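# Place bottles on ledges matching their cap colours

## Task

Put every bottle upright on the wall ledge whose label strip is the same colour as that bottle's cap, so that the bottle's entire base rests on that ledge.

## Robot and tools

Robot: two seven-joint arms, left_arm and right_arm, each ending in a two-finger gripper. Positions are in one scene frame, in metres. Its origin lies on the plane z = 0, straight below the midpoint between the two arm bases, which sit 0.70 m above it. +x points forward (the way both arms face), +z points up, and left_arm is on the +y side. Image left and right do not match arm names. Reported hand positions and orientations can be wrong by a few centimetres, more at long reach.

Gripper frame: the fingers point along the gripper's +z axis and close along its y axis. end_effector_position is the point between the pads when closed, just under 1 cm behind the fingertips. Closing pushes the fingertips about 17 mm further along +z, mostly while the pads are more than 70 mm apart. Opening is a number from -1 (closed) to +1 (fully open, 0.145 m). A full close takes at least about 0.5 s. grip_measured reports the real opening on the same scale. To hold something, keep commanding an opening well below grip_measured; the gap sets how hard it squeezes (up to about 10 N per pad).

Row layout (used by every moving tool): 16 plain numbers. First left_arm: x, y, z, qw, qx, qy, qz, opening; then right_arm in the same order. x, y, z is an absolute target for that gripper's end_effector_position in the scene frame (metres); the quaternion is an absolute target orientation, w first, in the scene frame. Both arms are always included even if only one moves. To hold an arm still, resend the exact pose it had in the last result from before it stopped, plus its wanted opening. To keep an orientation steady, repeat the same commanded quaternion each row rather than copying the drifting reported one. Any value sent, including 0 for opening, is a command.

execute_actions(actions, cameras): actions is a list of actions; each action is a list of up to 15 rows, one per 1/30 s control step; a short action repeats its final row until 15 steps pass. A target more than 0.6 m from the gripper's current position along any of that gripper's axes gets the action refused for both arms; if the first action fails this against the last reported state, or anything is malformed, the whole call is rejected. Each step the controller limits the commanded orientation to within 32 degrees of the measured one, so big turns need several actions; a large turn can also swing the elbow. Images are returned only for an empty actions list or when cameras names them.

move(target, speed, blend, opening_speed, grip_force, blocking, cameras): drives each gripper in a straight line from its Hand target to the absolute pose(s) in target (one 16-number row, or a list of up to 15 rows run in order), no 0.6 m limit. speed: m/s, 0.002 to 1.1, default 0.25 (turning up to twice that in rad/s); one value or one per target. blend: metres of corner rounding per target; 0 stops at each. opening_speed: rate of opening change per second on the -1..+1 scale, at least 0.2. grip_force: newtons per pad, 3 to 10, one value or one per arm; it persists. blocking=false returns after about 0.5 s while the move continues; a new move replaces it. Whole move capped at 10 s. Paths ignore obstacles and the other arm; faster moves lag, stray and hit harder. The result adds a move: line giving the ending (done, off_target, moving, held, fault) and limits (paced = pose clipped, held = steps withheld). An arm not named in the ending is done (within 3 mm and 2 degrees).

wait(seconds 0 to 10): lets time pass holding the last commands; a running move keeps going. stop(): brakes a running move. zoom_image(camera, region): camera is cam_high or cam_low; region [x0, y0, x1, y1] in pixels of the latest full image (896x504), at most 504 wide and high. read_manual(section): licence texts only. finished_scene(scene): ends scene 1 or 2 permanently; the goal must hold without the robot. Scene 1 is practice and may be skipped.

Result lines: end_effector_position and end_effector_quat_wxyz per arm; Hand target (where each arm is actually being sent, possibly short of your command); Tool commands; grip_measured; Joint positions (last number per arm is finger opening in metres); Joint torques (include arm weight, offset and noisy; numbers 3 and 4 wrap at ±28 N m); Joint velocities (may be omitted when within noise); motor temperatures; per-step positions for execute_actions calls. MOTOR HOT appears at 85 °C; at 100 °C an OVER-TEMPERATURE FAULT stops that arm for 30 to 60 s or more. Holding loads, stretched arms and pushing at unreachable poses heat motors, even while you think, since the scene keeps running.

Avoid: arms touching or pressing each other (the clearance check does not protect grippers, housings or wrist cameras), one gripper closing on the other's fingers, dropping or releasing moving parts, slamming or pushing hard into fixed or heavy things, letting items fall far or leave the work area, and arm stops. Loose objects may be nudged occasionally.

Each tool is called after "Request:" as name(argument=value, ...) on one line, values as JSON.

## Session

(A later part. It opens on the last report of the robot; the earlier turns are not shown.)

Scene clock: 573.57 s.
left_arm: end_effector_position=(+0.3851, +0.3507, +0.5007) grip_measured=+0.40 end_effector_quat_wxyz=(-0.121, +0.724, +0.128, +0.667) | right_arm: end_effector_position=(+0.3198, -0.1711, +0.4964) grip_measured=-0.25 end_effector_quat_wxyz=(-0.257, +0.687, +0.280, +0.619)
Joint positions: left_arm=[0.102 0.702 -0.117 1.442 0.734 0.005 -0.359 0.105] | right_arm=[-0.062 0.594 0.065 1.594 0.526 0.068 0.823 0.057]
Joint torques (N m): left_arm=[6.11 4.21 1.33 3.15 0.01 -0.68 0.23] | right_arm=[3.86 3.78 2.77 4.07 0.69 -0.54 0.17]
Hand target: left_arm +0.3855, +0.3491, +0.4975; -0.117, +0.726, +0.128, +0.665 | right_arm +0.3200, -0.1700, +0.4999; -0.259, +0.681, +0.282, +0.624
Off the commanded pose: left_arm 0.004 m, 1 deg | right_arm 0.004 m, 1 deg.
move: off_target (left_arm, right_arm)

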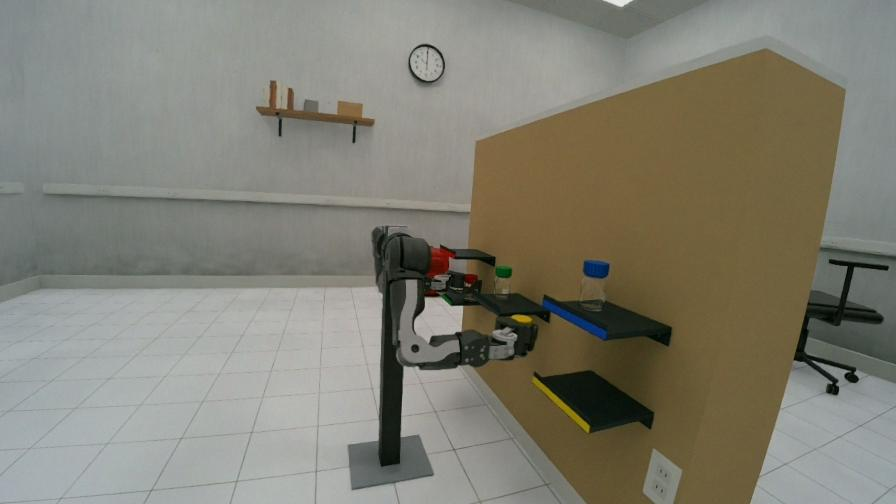

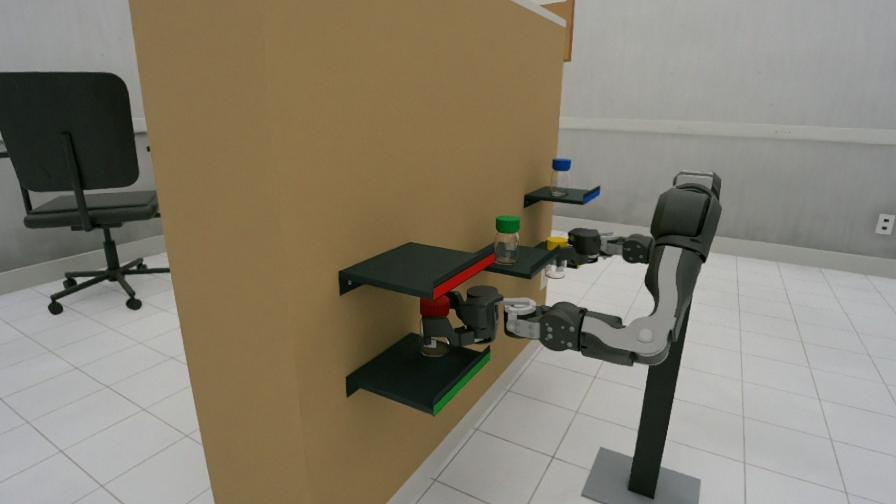

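Request:
move(target=[[0.3855,0.349,0.4975,-0.1173,0.7261,0.1280,0.6653,-0.5,0.31,-0.175,0.42,-0.2311,0.6928,0.2522,0.6349,-0.5],[0.3855,0.349,0.4975,-0.1173,0.7261,0.1280,0.6653,-0.5,0.25,-0.22,0.388,-0.0882,0.7310,0.0962,0.6698,-0.5],[0.3855,0.349,0.4975,-0.1173,0.7261,0.1280,0.6653,-0.5,0.24,-0.27,0.395,0.0882,0.7310,-0.0962,0.6698,-0.5],[0.3855,0.349,0.4975,-0.1173,0.7261,0.1280,0.6653,-0.5,0.24,-0.28,0.46,0.1173,0.7261,-0.1280,0.6653,-0.5],[0.3855,0.349,0.4975,-0.1173,0.7261,0.1280,0.6653,-0.5,0.248,-0.325,0.538,0.1173,0.7261,-0.1280,0.6653,-0.5]], speed=[0.14,0.14,0.15,0.14,0.13], blend=[0.03,0.03,0.02,0.03,0], opening_speed=0.7)

Scene clock: 594.57 s.
left_arm: end_effector_position=(+0.3853, +0.3503, +0.5006) grip_measured=-0.24 end_effector_quat_wxyz=(-0.120, +0.724, +0.128, +0.667) | right_arm: end_effector_position=(+0.2473, -0.3263, +0.5366) grip_measured=-0.25 end_effector_quat_wxyz=(+0.120, +0.728, -0.130, +0.662)
Joint positions: left_arm=[0.102 0.701 -0.118 1.442 0.734 0.004 -0.358 0.057] | right_arm=[-0.357 0.003 0.693 2.145 0.21 0.378 0.245 0.057]
Joint torques (N m): left_arm=[6.11 4.26 1.42 3.19 -0.01 -0.67 0.19] | right_arm=[1.04 2.36 0.36 4.48 0.39 -0.55 0.13]
Hand target: left_arm +0.3855, +0.3490, +0.4975; -0.117, +0.726, +0.128, +0.665 | right_arm +0.2480, -0.3250, +0.5380; +0.117, +0.726, -0.128, +0.665
Off the commanded pose: left_arm 0.003 m, 0 deg | right_arm 0.002 m, 1 deg.
move: done; blend cut to 0 m at target 1

Request:
move(target=[[0.3855,0.349,0.533,-0.1173,0.7261,0.1280,0.6653,-0.5,0.275,-0.335,0.537,0.1173,0.7261,-0.1280,0.6653,-0.5],[0.30,0.325,0.536,-0.1173,0.7261,0.1280,0.6653,-0.5,0.33,-0.355,0.536,0.1173,0.7261,-0.1280,0.6653,-0.5],[0.237,0.325,0.537,-0.1173,0.7261,0.1280,0.6653,-0.5,0.378,-0.373,0.533,0.1173,0.7261,-0.1280,0.6653,-0.5]], speed=[0.06,0.12,0.1], blend=[0.01,0.02,0])

Scene clock: 620.20 s.
left_arm: end_effector_position=(+0.2358, +0.3262, +0.5325) grip_measured=-0.24 end_effector_quat_wxyz=(-0.119, +0.732, +0.131, +0.658) | right_arm: end_effector_position=(+0.3776, -0.3726, +0.5304) grip_measured=-0.25 end_effector_quat_wxyz=(+0.115, +0.730, -0.129, +0.661)
Joint positions: left_arm=[-0.824 0.631 0.408 2.163 0.768 -0.024 -0.417 0.057] | right_arm=[0.237 0.233 0.554 1.52 0.049 0.371 0.233 0.057]
Joint torques (N m): left_arm=[0.62 3.44 2.47 5.37 -0.19 -0.93 0.24] | right_arm=[4.81 4.26 0.13 4.33 0.25 -0.76 -0.02]
Hand target: left_arm +0.2370, +0.3249, +0.5370; -0.117, +0.726, +0.128, +0.665 | right_arm +0.3780, -0.3729, +0.5330; +0.117, +0.726, -0.128, +0.665
Off the commanded pose: left_arm 0.005 m, 1 deg | right_arm 0.003 m, 1 deg.
move: off_target (left_arm)

Request:
move(target=[[0.225,0.36,0.57,0,0.7373,0,0.6756,-0.5,0.378,-0.373,0.512,0.1173,0.7261,-0.1280,0.6653,-0.5],[0.225,0.38,0.62,0,0.7373,0,0.6756,-0.5,0.378,-0.373,0.504,0.1173,0.7261,-0.1280,0.6653,-0.5],[0.225,0.38,0.68,0,0.7373,0,0.6756,-0.5,0.378,-0.373,0.4985,0.1173,0.7261,-0.1280,0.6653,-0.5]], speed=[0.15,0.12,0.12], blend=[0.02,0.01,0])

Scene clock: 634.03 s.
left_arm: end_effector_position=(+0.2249, +0.3798, +0.6789) grip_measured=-0.24 end_effector_quat_wxyz=(+0.001, +0.740, -0.002, +0.673) | right_arm: end_effector_position=(+0.3778, -0.3732, +0.4975) grip_measured=-0.25 end_effector_quat_wxyz=(+0.116, +0.729, -0.129, +0.662)
Joint positions: left_arm=[-1.18 0.834 1.439 2.002 1.366 0.342 0.323 0.057] | right_arm=[0.214 0.215 0.554 1.4 0.045 0.218 0.233 0.057]
Joint torques (N m): left_arm=[0.3 2.81 2.78 1.44 0.38 -0.78 -0.04] | right_arm=[4.39 3.94 0.03 4.16 0.27 -0.78 -0.01]
Hand target: left_arm +0.2250, +0.3800, +0.6800; +0.000, +0.737, +0.000, +0.676 | right_arm +0.3781, -0.3729, +0.4985; +0.117, +0.726, -0.128, +0.665
Off the commanded pose: left_arm 0.001 m, 0 deg | right_arm 0.001 m, 1 deg.
move: done

Request:
move(target=[[0.228,0.38,0.724,0,0.7373,0,0.6756,-0.5,0.378,-0.373,0.4955,0.1173,0.7261,-0.1280,0.6653,-0.5],[0.27,0.376,0.724,0,0.7373,0,0.6756,-0.5,0.378,-0.373,0.492,0.1173,0.7261,-0.1280,0.6653,-0.5]], speed=[0.1,0.1], blend=[0.01,0])

Scene clock: 658.43 s.
left_arm: end_effector_position=(+0.2703, +0.3744, +0.7230) grip_measured=-0.24 end_effector_quat_wxyz=(+0.001, +0.741, -0.004, +0.672) | right_arm: end_effector_position=(+0.3782, -0.3739, +0.4959) grip_measured=-0.25 end_effector_quat_wxyz=(+0.119, +0.723, -0.127, +0.669)
Joint positions: left_arm=[-1.017 1.102 1.468 1.918 1.447 0.549 0.149 0.057] | right_arm=[0.214 0.215 0.554 1.378 0.045 0.177 0.233 0.057]
Joint torques (N m): left_arm=[2.2 3.49 2.41 0.59 0.26 -0.95 -0.05] | right_arm=[4.05 3.36 -0.17 3.41 0.25 -0.39 0.02]
Hand target: left_arm +0.2700, +0.3760, +0.7240; +0.000, +0.737, +0.000, +0.676 | right_arm +0.3780, -0.3729, +0.4920; +0.117, +0.726, -0.128, +0.665
Off the commanded pose: left_arm 0.002 m, 1 deg | right_arm 0.004 m, 1 deg.
move: off_target (right_arm)

Request:
move(target=[[0.30,0.373,0.724,0,0.7373,0,0.6756,-0.5,0.378,-0.373,0.495,0.1173,0.7261,-0.1280,0.6653,-0.5],[0.305,0.373,0.724,0,0.7373,0,0.6756,-0.5,0.378,-0.373,0.495,0.1173,0.7261,-0.1280,0.6653,0.4],[0.345,0.368,0.724,0.0295,0.7366,-0.0322,0.6749,-0.5,0.29,-0.341,0.50,0.1173,0.7261,-0.1280,0.6653,0.4]], speed=[0.08,0.05,0.08], opening_speed=0.5, cameras=["cam_high","cam_low"])

Scene clock: 674.20 s.
left_arm: end_effector_position=(+0.3446, +0.3690, +0.7236) grip_measured=-0.24 end_effector_quat_wxyz=(+0.027, +0.739, -0.031, +0.673) | right_arm: end_effector_position=(+0.2898, -0.3411, +0.4986) grip_measured=+0.40 end_effector_quat_wxyz=(+0.118, +0.728, -0.129, +0.663)
Joint positions: left_arm=[-1.005 1.435 1.278 1.651 1.503 0.366 0.138 0.057] | right_arm=[-0.187 0.062 0.625 1.842 0.138 0.242 0.238 0.105]
Joint torques (N m): left_arm=[3.76 4.73 2.89 0.38 0.29 -0.96 0.22] | right_arm=[2.2 3.2 0.72 4.59 0.34 -0.49 0.08]
Hand target: left_arm +0.3450, +0.3680, +0.7238; +0.029, +0.737, -0.032, +0.675 | right_arm +0.2900, -0.3410, +0.4999; +0.117, +0.726, -0.128, +0.665
Off the commanded pose: left_arm 0.001 m, 1 deg | right_arm 0.001 m, 0 deg.
move: done

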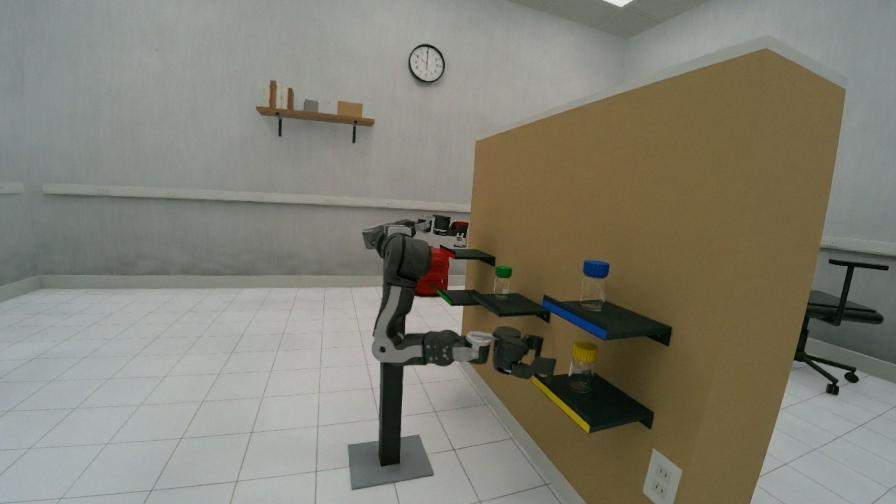

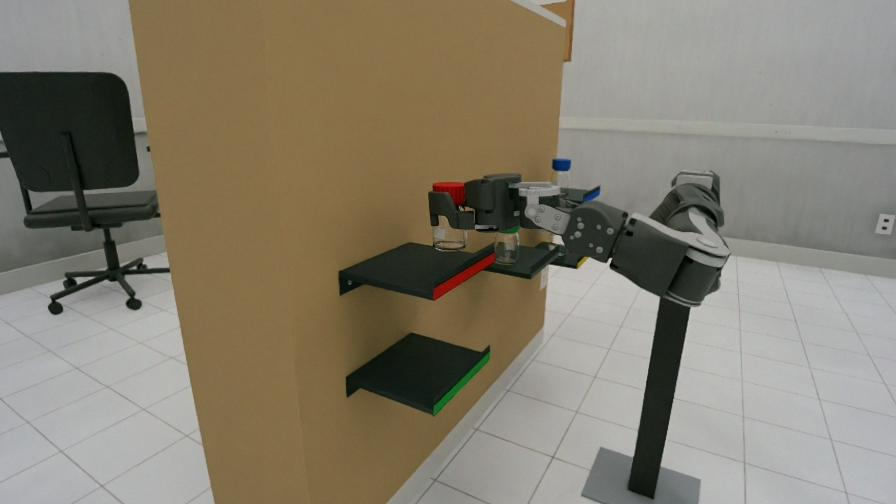

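Request:
move(target=[[0.378,0.364,0.722,0.0295,0.7366,-0.0322,0.6749,-0.5,0.245,-0.325,0.50,0.1173,0.7261,-0.1280,0.6653,0.4],[0.378,0.364,0.709,0.0295,0.7366,-0.0322,0.6749,-0.5,0.235,-0.30,0.44,0.1173,0.7261,-0.1280,0.6653,0.4],[0.378,0.364,0.703,0.0295,0.7366,-0.0322,0.6749,-0.5,0.235,-0.30,0.42,0.1173,0.7261,-0.1280,0.6653,0.4]], speed=[0.08,0.1,0.06], blend=[0.01,0.01,0])

Scene clock: 687.37 s.
left_arm: end_effector_position=(+0.3783, +0.3626, +0.7028) grip_measured=-0.24 end_effector_quat_wxyz=(+0.031, +0.739, -0.035, +0.672) | right_arm: end_effector_position=(+0.2341, -0.3012, +0.4197) grip_measured=+0.40 end_effector_quat_wxyz=(+0.119, +0.727, -0.131, +0.664)
Joint positions: left_arm=[-1.123 1.579 1.22 1.543 1.56 0.191 0.116 0.057] | right_arm=[-0.412 -0.128 0.577 1.69 0.104 -0.204 0.254 0.105]
Joint torques (N m): left_arm=[4.76 2.99 3.33 0.53 0.23 -0.96 -0.05] | right_arm=[0.75 1.75 -0.35 4.01 0.22 -0.53 0.1]
Hand target: left_arm +0.3780, +0.3641, +0.7029; +0.029, +0.737, -0.032, +0.675 | right_arm +0.2350, -0.3000, +0.4199; +0.117, +0.726, -0.128, +0.665
Off the commanded pose: left_arm 0.001 m, 1 deg | right_arm 0.002 m, 0 deg.
move: done

Request:
move(target=[[0.378,0.364,0.698,0.0295,0.7366,-0.0322,0.6749,-0.5,0.235,-0.30,0.42,0.1173,0.7261,-0.1280,0.6653,0.4],[0.378,0.364,0.694,0.0295,0.7366,-0.0322,0.6749,-0.5,0.235,-0.30,0.42,0.1173,0.7261,-0.1280,0.6653,0.4]], speed=0.03, blend=[0.002,0])

Scene clock: 694.03 s.
left_arm: end_effector_position=(+0.3785, +0.3625, +0.6965) grip_measured=-0.24 end_effector_quat_wxyz=(+0.031, +0.735, -0.035, +0.676) | right_arm: end_effector_position=(+0.2341, -0.3012, +0.4197) grip_measured=+0.40 end_effector_quat_wxyz=(+0.119, +0.727, -0.131, +0.664)
Joint positions: left_arm=[-1.155 1.576 1.216 1.546 1.56 0.144 0.115 0.057] | right_arm=[-0.412 -0.128 0.577 1.69 0.104 -0.204 0.254 0.105]
Joint torques (N m): left_arm=[4.29 2.73 2.96 0.54 0.23 -0.76 -0.05] | right_arm=[0.7 1.75 -0.31 3.99 0.19 -0.53 0.1]
Hand target: left_arm +0.3780, +0.3640, +0.6940; +0.030, +0.737, -0.032, +0.675 | right_arm +0.2350, -0.3000, +0.4199; +0.117, +0.726, -0.128, +0.665
Off the commanded pose: left_arm 0.003 m, 0 deg | right_arm 0.002 m, 0 deg.
move: done

Request:
move(target=[[0.378,0.364,0.696,0.0295,0.7366,-0.0322,0.6749,-0.5,0.235,-0.30,0.42,0.1173,0.7261,-0.1280,0.6653,0.4],[0.378,0.364,0.696,0.0295,0.7366,-0.0322,0.6749,0.4,0.235,-0.30,0.42,0.1173,0.7261,-0.1280,0.6653,0.4],[0.29,0.372,0.70,0.0295,0.7366,-0.0322,0.6749,0.4,0.235,-0.30,0.42,0.1173,0.7261,-0.1280,0.6653,0.4],[0.225,0.382,0.70,0,0.7373,0,0.6756,0.4,0.235,-0.30,0.42,0.1173,0.7261,-0.1280,0.6653,0.4],[0.22,0.388,0.60,0,0.7373,0,0.6756,0.4,0.235,-0.30,0.42,0.1173,0.7261,-0.1280,0.6653,0.4],[0.22,0.34,0.48,0,0.7373,0,0.6756,0.4,0.235,-0.30,0.42,0.1173,0.7261,-0.1280,0.6653,0.4]], speed=[0.03,0.05,0.09,0.14,0.17,0.17], blend=[0,0,0.01,0.02,0.03,0], opening_speed=0.6, cameras=["cam_high","cam_low"])

Request:
zoom_image(camera="cam_high", region=[440, 210, 640, 410])

Request:
zoom_image(camera="cam_low", region=[400, 140, 600, 340])

Scene clock: 722.17 s.
left_arm: end_effector_position=(+0.2204, +0.3381, +0.4804) grip_measured=+0.40 end_effector_quat_wxyz=(+0.004, +0.737, -0.002, +0.675) | right_arm: end_effector_position=(+0.2341, -0.3012, +0.4197) grip_measured=+0.40 end_effector_quat_wxyz=(+0.119, +0.727, -0.131, +0.664)
Joint positions: left_arm=[-0.84 0.621 0.478 1.744 0.814 -0.307 0.294 0.105] | right_arm=[-0.412 -0.128 0.577 1.69 0.104 -0.204 0.254 0.105]
Joint torques (N m): left_arm=[-0.17 3.57 2.41 2.99 0.22 -0.66 -0.02] | right_arm=[0.49 1.62 -0.34 4.04 0.23 -0.54 0.11]
Hand target: left_arm +0.2200, +0.3400, +0.4800; +0.000, +0.737, +0.000, +0.676 | right_arm +0.2350, -0.3000, +0.4199; +0.117, +0.726, -0.128, +0.665
Off the commanded pose: left_arm 0.002 m, 0 deg | right_arm 0.002 m, 0 deg.
move: done

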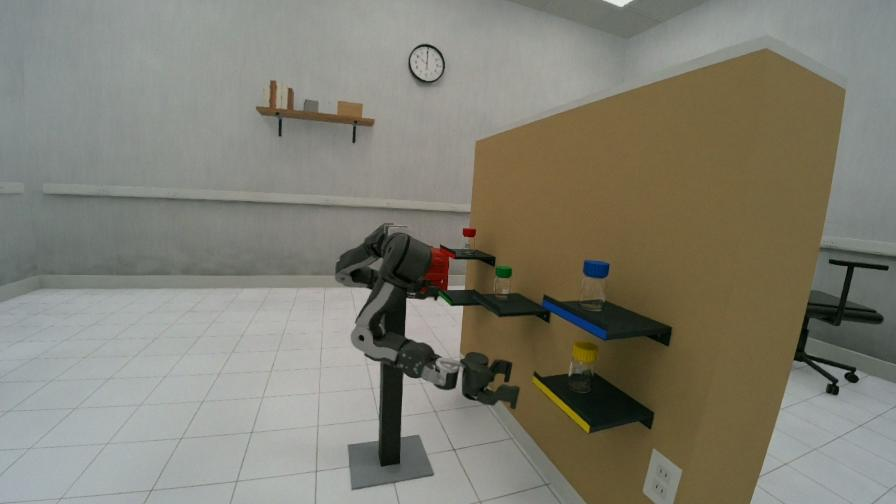

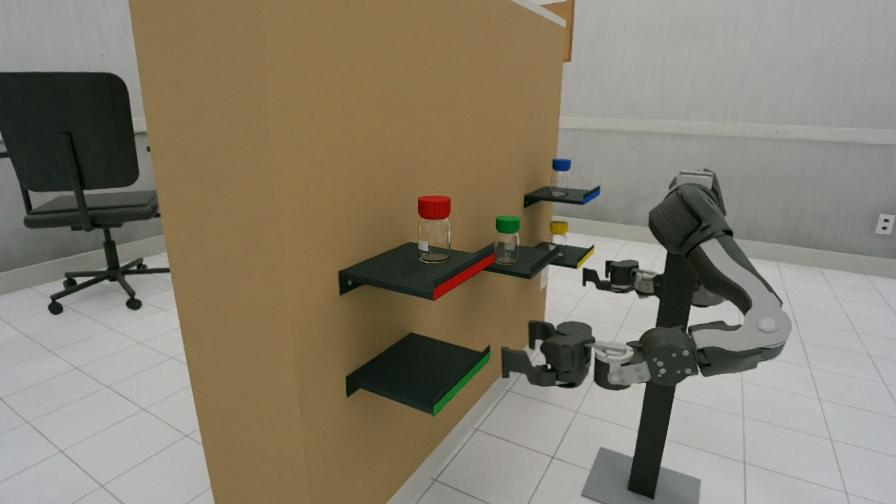

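Scaled by 2.520 from the camera's 896x504 image, which has a finer 1280x720 frame.

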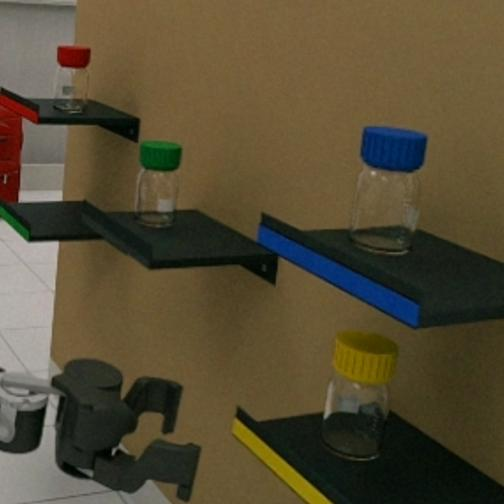

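Scaled by 2.520 from the camera's 896x504 image, which has a finer 1280x720 frame.

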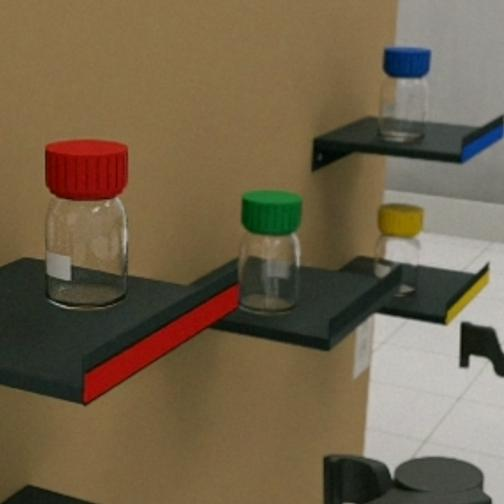

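Request:
move(target=[[0.24,0.26,0.395,0.0882,0.7310,-0.0962,0.6698,0.4,0.235,-0.30,0.42,0.1173,0.7261,-0.1280,0.6653,0.4],[0.26,0.21,0.38,0.2586,0.6812,-0.2822,0.6242,0.4,0.235,-0.30,0.42,0.1173,0.7261,-0.1280,0.6653,0.4],[0.31,0.175,0.385,0.2586,0.6812,-0.2822,0.6242,0.4,0.235,-0.30,0.42,0.1173,0.7261,-0.1280,0.6653,0.4],[0.32,0.17,0.50,0.2586,0.6812,-0.2822,0.6242,0.4,0.235,-0.30,0.42,0.1173,0.7261,-0.1280,0.6653,0.4],[0.32,0.162,0.595,0.2586,0.6812,-0.2822,0.6242,0.4,0.235,-0.30,0.42,0.1173,0.7261,-0.1280,0.6653,0.4],[0.32,0.11,0.60,0.2311,0.6928,-0.2522,0.6349,0.4,0.235,-0.30,0.42,0.1173,0.7261,-0.1280,0.6653,0.4]], speed=[0.17,0.15,0.14,0.15,0.15,0.12], blend=[0.03,0.02,0.03,0.03,0.02,0])

Scene clock: 749.67 s.
left_arm: end_effector_position=(+0.3190, +0.1092, +0.6011) grip_measured=+0.40 end_effector_quat_wxyz=(+0.234, +0.690, -0.254, +0.636) | right_arm: end_effector_position=(+0.2341, -0.3012, +0.4197) grip_measured=+0.40 end_effector_quat_wxyz=(+0.119, +0.727, -0.131, +0.664)
Joint positions: left_arm=[0.104 0.816 -0.173 2.083 0.863 0.4 0.205 0.105] | right_arm=[-0.412 -0.128 0.577 1.69 0.104 -0.204 0.254 0.105]
Joint torques (N m): left_arm=[5.21 3.39 1.8 3.06 0.18 -0.53 -0.05] | right_arm=[0.59 1.75 -0.5 4.04 0.19 -0.51 0.09]
Hand target: left_arm +0.3200, +0.1100, +0.6000; +0.231, +0.693, -0.252, +0.635 | right_arm +0.2350, -0.3000, +0.4199; +0.117, +0.726, -0.128, +0.665
Off the commanded pose: left_arm 0.002 m, 0 deg | right_arm 0.002 m, 0 deg.
move: done

Request:
move(target=[[0.350,0.0635,0.594,0.2311,0.6928,-0.2522,0.6349,0.4,0.235,-0.30,0.42,0.1173,0.7261,-0.1280,0.6653,0.4],[0.378,0.040,0.592,0.2311,0.6928,-0.2522,0.6349,0.4,0.235,-0.30,0.42,0.1173,0.7261,-0.1280,0.6653,0.4],[0.378,0.040,0.592,0.2311,0.6928,-0.2522,0.6349,-0.5,0.235,-0.30,0.42,0.1173,0.7261,-0.1280,0.6653,0.4]], speed=[0.1,0.06,0.05], blend=[0.005,0,0], opening_speed=0.7, cameras=["cam_high"])

Scene clock: 762.03 s.
left_arm: end_effector_position=(+0.3775, +0.0399, +0.5946) grip_measured=-0.27 end_effector_quat_wxyz=(+0.232, +0.690, -0.253, +0.638) | right_arm: end_effector_position=(+0.2341, -0.3012, +0.4197) grip_measured=+0.40 end_effector_quat_wxyz=(+0.119, +0.727, -0.131, +0.664)
Joint positions: left_arm=[0.479 0.497 -0.503 1.816 0.685 0.472 0.099 0.056] | right_arm=[-0.412 -0.128 0.577 1.69 0.104 -0.204 0.254 0.105]
Joint torques (N m): left_arm=[7.08 0.94 1.55 3.15 0.18 -0.57 0.05] | right_arm=[0.59 1.67 -0.35 4.1 0.23 -0.52 0.11]
Hand target: left_arm +0.3780, +0.0400, +0.5921; +0.231, +0.693, -0.252, +0.635 | right_arm +0.2350, -0.3000, +0.4199; +0.117, +0.726, -0.128, +0.665
Off the commanded pose: left_arm 0.003 m, 0 deg | right_arm 0.002 m, 0 deg.
move: done
Images, in order (width x height): cam_high 896x504.

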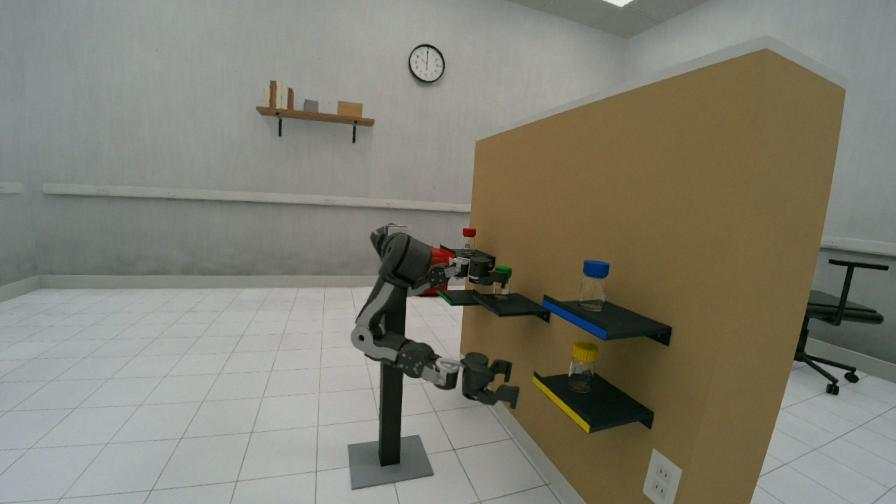

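Request:
zoom_image(camera="cam_high", region=[440, 240, 540, 340])

Scaled by 5.040 from the camera's 896x504 image, which has a finer 1280x720 frame.

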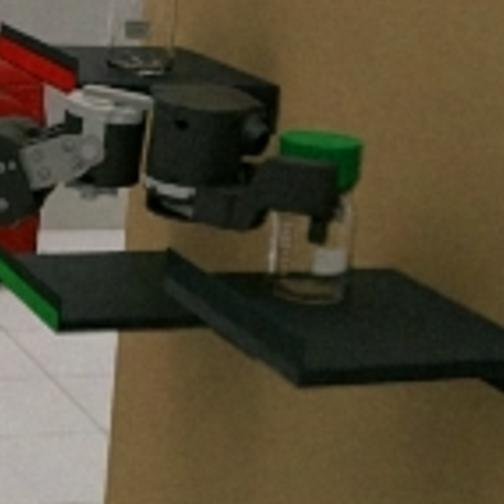

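Request:
move(target=[[0.378,0.040,0.640,0.2311,0.6928,-0.2522,0.6349,-0.5,0.235,-0.30,0.42,0.1173,0.7261,-0.1280,0.6653,0.4],[0.350,0.065,0.642,0.2311,0.6928,-0.2522,0.6349,-0.5,0.235,-0.30,0.42,0.1173,0.7261,-0.1280,0.6653,0.4],[0.32,0.12,0.642,0.2586,0.6812,-0.2822,0.6242,-0.5,0.235,-0.30,0.42,0.1173,0.7261,-0.1280,0.6653,0.4],[0.32,0.166,0.60,0.2586,0.6812,-0.2822,0.6242,-0.5,0.235,-0.30,0.42,0.1173,0.7261,-0.1280,0.6653,0.4],[0.32,0.17,0.50,0.2586,0.6812,-0.2822,0.6242,-0.5,0.235,-0.30,0.42,0.1173,0.7261,-0.1280,0.6653,0.4],[0.31,0.175,0.42,0.2311,0.6928,-0.2522,0.6349,-0.5,0.235,-0.30,0.42,0.1173,0.7261,-0.1280,0.6653,0.4]], speed=[0.07,0.1,0.13,0.13,0.14,0.14], blend=[0.01,0.02,0.02,0.03,0.03,0], cameras=["cam_low","cam_high"])

Scene clock: 840.53 s.
left_arm: end_effector_position=(+0.3093, +0.1753, +0.4176) grip_measured=-0.27 end_effector_quat_wxyz=(+0.231, +0.697, -0.251, +0.631) | right_arm: end_effector_position=(+0.2341, -0.3012, +0.4197) grip_measured=+0.40 end_effector_quat_wxyz=(+0.119, +0.727, -0.131, +0.664)
Joint positions: left_arm=[-0.088 0.579 -0.139 1.315 0.539 -0.299 0.703 0.056] | right_arm=[-0.412 -0.128 0.577 1.69 0.104 -0.204 0.254 0.105]
Joint torques (N m): left_arm=[4.76 3.78 1.78 4.44 0.54 -0.73 0.2] | right_arm=[0.7 1.6 -0.4 3.99 0.25 -0.5 0.12]
Hand target: left_arm +0.3099, +0.1749, +0.4199; +0.231, +0.693, -0.252, +0.635 | right_arm +0.2350, -0.3000, +0.4199; +0.117, +0.726, -0.128, +0.665
Off the commanded pose: left_arm 0.002 m, 1 deg | right_arm 0.002 m, 0 deg.
move: done; blend cut to 0.0188 m at target 2

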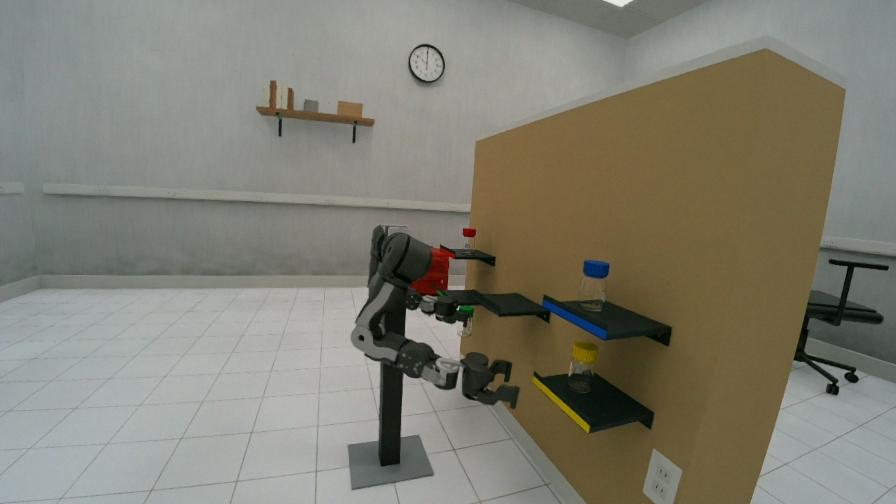

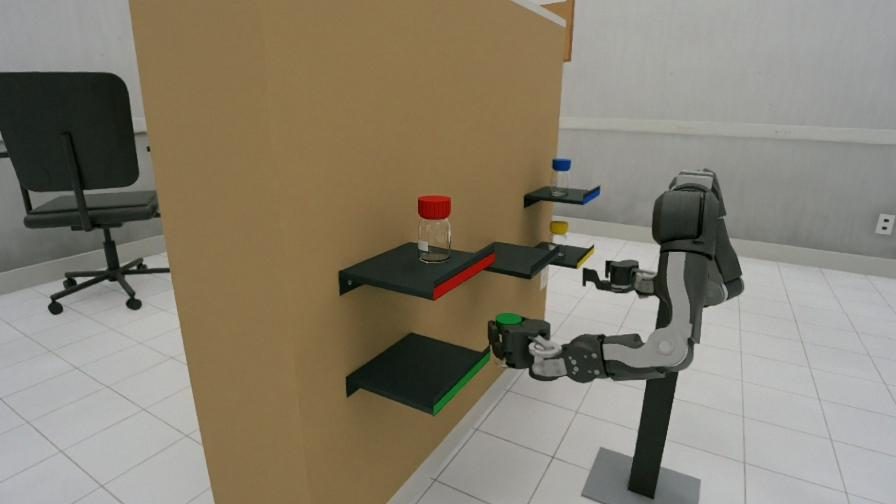

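Request:
move(target=[[0.25,0.22,0.388,0.0882,0.7310,-0.0962,0.6698,-0.5,0.235,-0.30,0.42,0.1173,0.7261,-0.1280,0.6653,0.4],[0.24,0.27,0.395,-0.0882,0.7310,0.0962,0.6698,-0.5,0.235,-0.30,0.42,0.1173,0.7261,-0.1280,0.6653,0.4],[0.24,0.28,0.46,-0.1173,0.7261,0.1280,0.6653,-0.5,0.235,-0.30,0.42,0.1173,0.7261,-0.1280,0.6653,0.4],[0.248,0.325,0.540,-0.1173,0.7261,0.1280,0.6653,-0.5,0.235,-0.30,0.42,0.1173,0.7261,-0.1280,0.6653,0.4]], speed=[0.19,0.19,0.15,0.13], blend=[0.03,0.02,0.03,0])

Scene clock: 855.93 s.
left_arm: end_effector_position=(+0.2475, +0.3265, +0.5383) grip_measured=-0.27 end_effector_quat_wxyz=(-0.120, +0.728, +0.130, +0.662) | right_arm: end_effector_position=(+0.2341, -0.3012, +0.4197) grip_measured=+0.40 end_effector_quat_wxyz=(+0.119, +0.727, -0.131, +0.664)
Joint positions: left_arm=[-0.492 0.192 0.579 2.15 0.418 0.316 0.008 0.056] | right_arm=[-0.412 -0.128 0.577 1.69 0.104 -0.204 0.254 0.105]
Joint torques (N m): left_arm=[0.99 2.62 0.55 5.83 0.2 -0.81 0.17] | right_arm=[0.65 1.75 -0.36 4.04 0.24 -0.53 0.11]
Hand target: left_arm +0.2479, +0.3251, +0.5399; -0.117, +0.726, +0.128, +0.665 | right_arm +0.2350, -0.3000, +0.4199; +0.117, +0.726, -0.128, +0.665
Off the commanded pose: left_arm 0.002 m, 1 deg | right_arm 0.002 m, 0 deg.
move: done

Elbow-down branch. Move in over the ledge and lower.

Request:
move(target=[[0.28,0.338,0.539,-0.1173,0.7261,0.1280,0.6653,-0.5,0.235,-0.30,0.42,0.1173,0.7261,-0.1280,0.6653,0.4],[0.378,0.373,0.534,-0.1173,0.7261,0.1280,0.6653,-0.5,0.235,-0.30,0.42,0.1173,0.7261,-0.1280,0.6653,0.4],[0.378,0.373,0.510,-0.1173,0.7261,0.1280,0.6653,-0.5,0.235,-0.30,0.42,0.1173,0.7261,-0.1280,0.6653,0.4],[0.378,0.373,0.504,-0.1173,0.7261,0.1280,0.6653,-0.5,0.235,-0.30,0.42,0.1173,0.7261,-0.1280,0.6653,0.4]], speed=[0.1,0.1,0.06,0.04], blend=[0.01,0.008,0.004,0])

Scene clock: 866.90 s.
left_arm: end_effector_position=(+0.3776, +0.3744, +0.5048) grip_measured=-0.27 end_effector_quat_wxyz=(-0.119, +0.727, +0.130, +0.663) | right_arm: end_effector_position=(+0.2341, -0.3012, +0.4197) grip_measured=+0.40 end_effector_quat_wxyz=(+0.119, +0.727, -0.131, +0.664)
Joint positions: left_arm=[0.126 0.399 0.346 1.423 0.324 0.204 0.023 0.056] | right_arm=[-0.412 -0.128 0.577 1.69 0.104 -0.204 0.254 0.105]
Joint torques (N m): left_arm=[5.71 4.29 0.39 4.63 0.16 -0.97 0.21] | right_arm=[0.59 1.75 -0.44 4.01 0.19 -0.54 0.12]
Hand target: left_arm +0.3780, +0.3730, +0.5039; -0.117, +0.726, +0.128, +0.665 | right_arm +0.2350, -0.3000, +0.4199; +0.117, +0.726, -0.128, +0.665
Off the commanded pose: left_arm 0.002 m, 0 deg | right_arm 0.002 m, 0 deg.
move: done; blend cut to 0.003 m at target 3

Request:
move(target=[[0.378,0.373,0.500,-0.1173,0.7261,0.1280,0.6653,-0.5,0.235,-0.30,0.42,0.1173,0.7261,-0.1280,0.6653,0.4],[0.378,0.373,0.4965,-0.1173,0.7261,0.1280,0.6653,-0.5,0.235,-0.30,0.42,0.1173,0.7261,-0.1280,0.6653,0.4]], speed=0.03, blend=[0.002,0])

Scene clock: 873.53 s.
left_arm: end_effector_position=(+0.3782, +0.3747, +0.5011) grip_measured=-0.27 end_effector_quat_wxyz=(-0.121, +0.723, +0.128, +0.668) | right_arm: end_effector_position=(+0.2341, -0.3012, +0.4197) grip_measured=+0.40 end_effector_quat_wxyz=(+0.119, +0.727, -0.131, +0.664)
Joint positions: left_arm=[0.126 0.398 0.337 1.398 0.324 0.162 0.024 0.056] | right_arm=[-0.412 -0.128 0.577 1.69 0.104 -0.204 0.254 0.105]
Joint torques (N m): left_arm=[5.08 4 0.21 3.95 0.2 -0.72 0.2] | right_arm=[0.67 1.81 -0.36 4.04 0.23 -0.53 0.07]
Hand target: left_arm +0.3779, +0.3729, +0.4964; -0.117, +0.726, +0.128, +0.665 | right_arm +0.2350, -0.3000, +0.4199; +0.117, +0.726, -0.128, +0.665
Off the commanded pose: left_arm 0.005 m, 1 deg | right_arm 0.002 m, 0 deg.
move: off_target (left_arm); blend cut to 0.0018 m at target 1

Contact at .501. Release and retreat.

Request:
move(target=[[0.378,0.373,0.499,-0.1173,0.7261,0.1280,0.6653,-0.5,0.235,-0.30,0.42,0.1173,0.7261,-0.1280,0.6653,0.4],[0.378,0.373,0.499,-0.1173,0.7261,0.1280,0.6653,0.4,0.235,-0.30,0.42,0.1173,0.7261,-0.1280,0.6653,0.4],[0.29,0.341,0.503,-0.1173,0.7261,0.1280,0.6653,0.4,0.235,-0.30,0.42,0.1173,0.7261,-0.1280,0.6653,0.4],[0.24,0.32,0.505,-0.1173,0.7261,0.1280,0.6653,0.4,0.235,-0.30,0.42,0.1173,0.7261,-0.1280,0.6653,0.4]], speed=[0.03,0.03,0.08,0.12], blend=[0,0,0.02,0], opening_speed=0.5, cameras=["cam_high","cam_low"])

Request:
zoom_image(camera="cam_high", region=[420, 190, 700, 420])

Request:
zoom_image(camera="cam_low", region=[320, 140, 620, 420])

Scene clock: 889.50 s.
left_arm: end_effector_position=(+0.2397, +0.3204, +0.5036) grip_measured=+0.40 end_effector_quat_wxyz=(-0.118, +0.727, +0.130, +0.663) | right_arm: end_effector_position=(+0.2341, -0.3012, +0.4197) grip_measured=+0.40 end_effector_quat_wxyz=(+0.119, +0.727, -0.131, +0.664)
Joint positions: left_arm=[-0.553 0.15 0.51 2.046 0.374 0.125 0.017 0.105] | right_arm=[-0.412 -0.128 0.577 1.69 0.104 -0.204 0.254 0.105]
Joint torques (N m): left_arm=[0.57 2.84 0.92 5.7 0.2 -0.69 0.17] | right_arm=[0.62 1.65 -0.38 4.03 0.2 -0.53 0.13]
Hand target: left_arm +0.2400, +0.3200, +0.5049; -0.117, +0.726, +0.128, +0.665 | right_arm +0.2350, -0.3000, +0.4199; +0.117, +0.726, -0.128, +0.665
Off the commanded pose: left_arm 0.001 m, 0 deg | right_arm 0.002 m, 0 deg.
move: done

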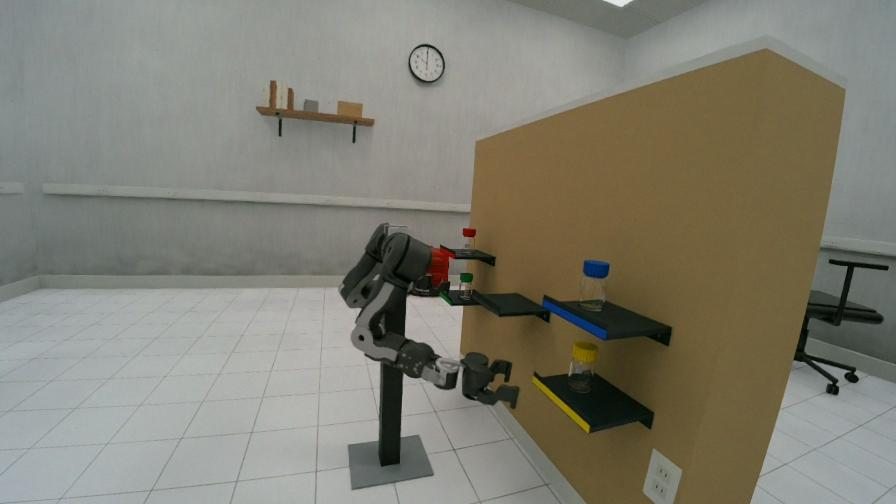

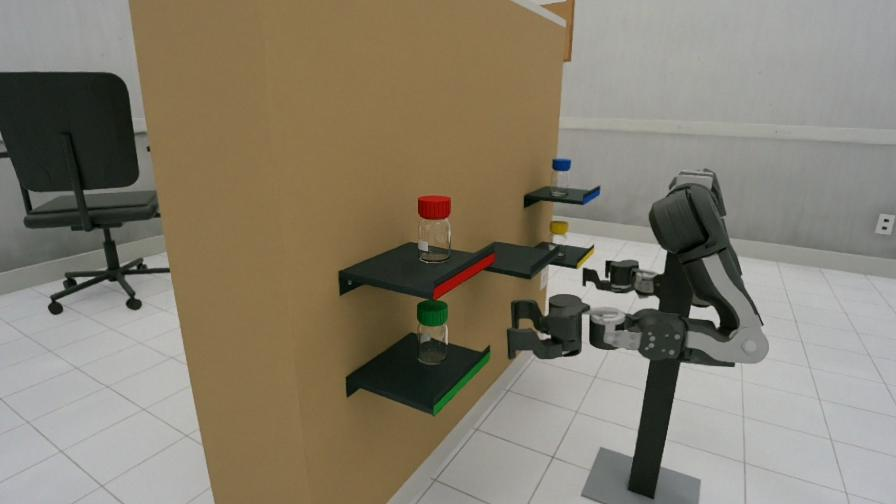

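Scaled by 1.800 from the camera's 896x504 image, which has a finer 1280x720 frame.

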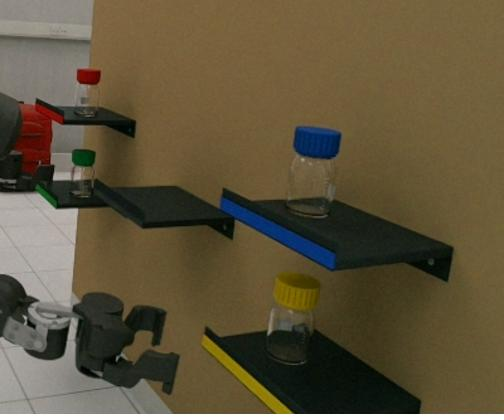

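Scaled by 1.680 from the camera's 896x504 image, which has a finer 1280x720 frame.

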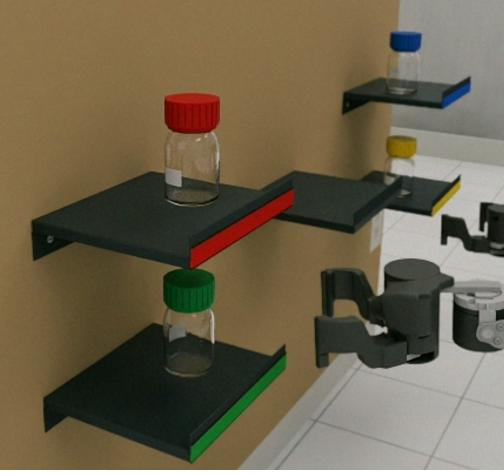

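All four bottles stand upright on their matching ledges and both arms are clear.

Request:
finished_scene(scene=2)

The scene is finished: the task was done.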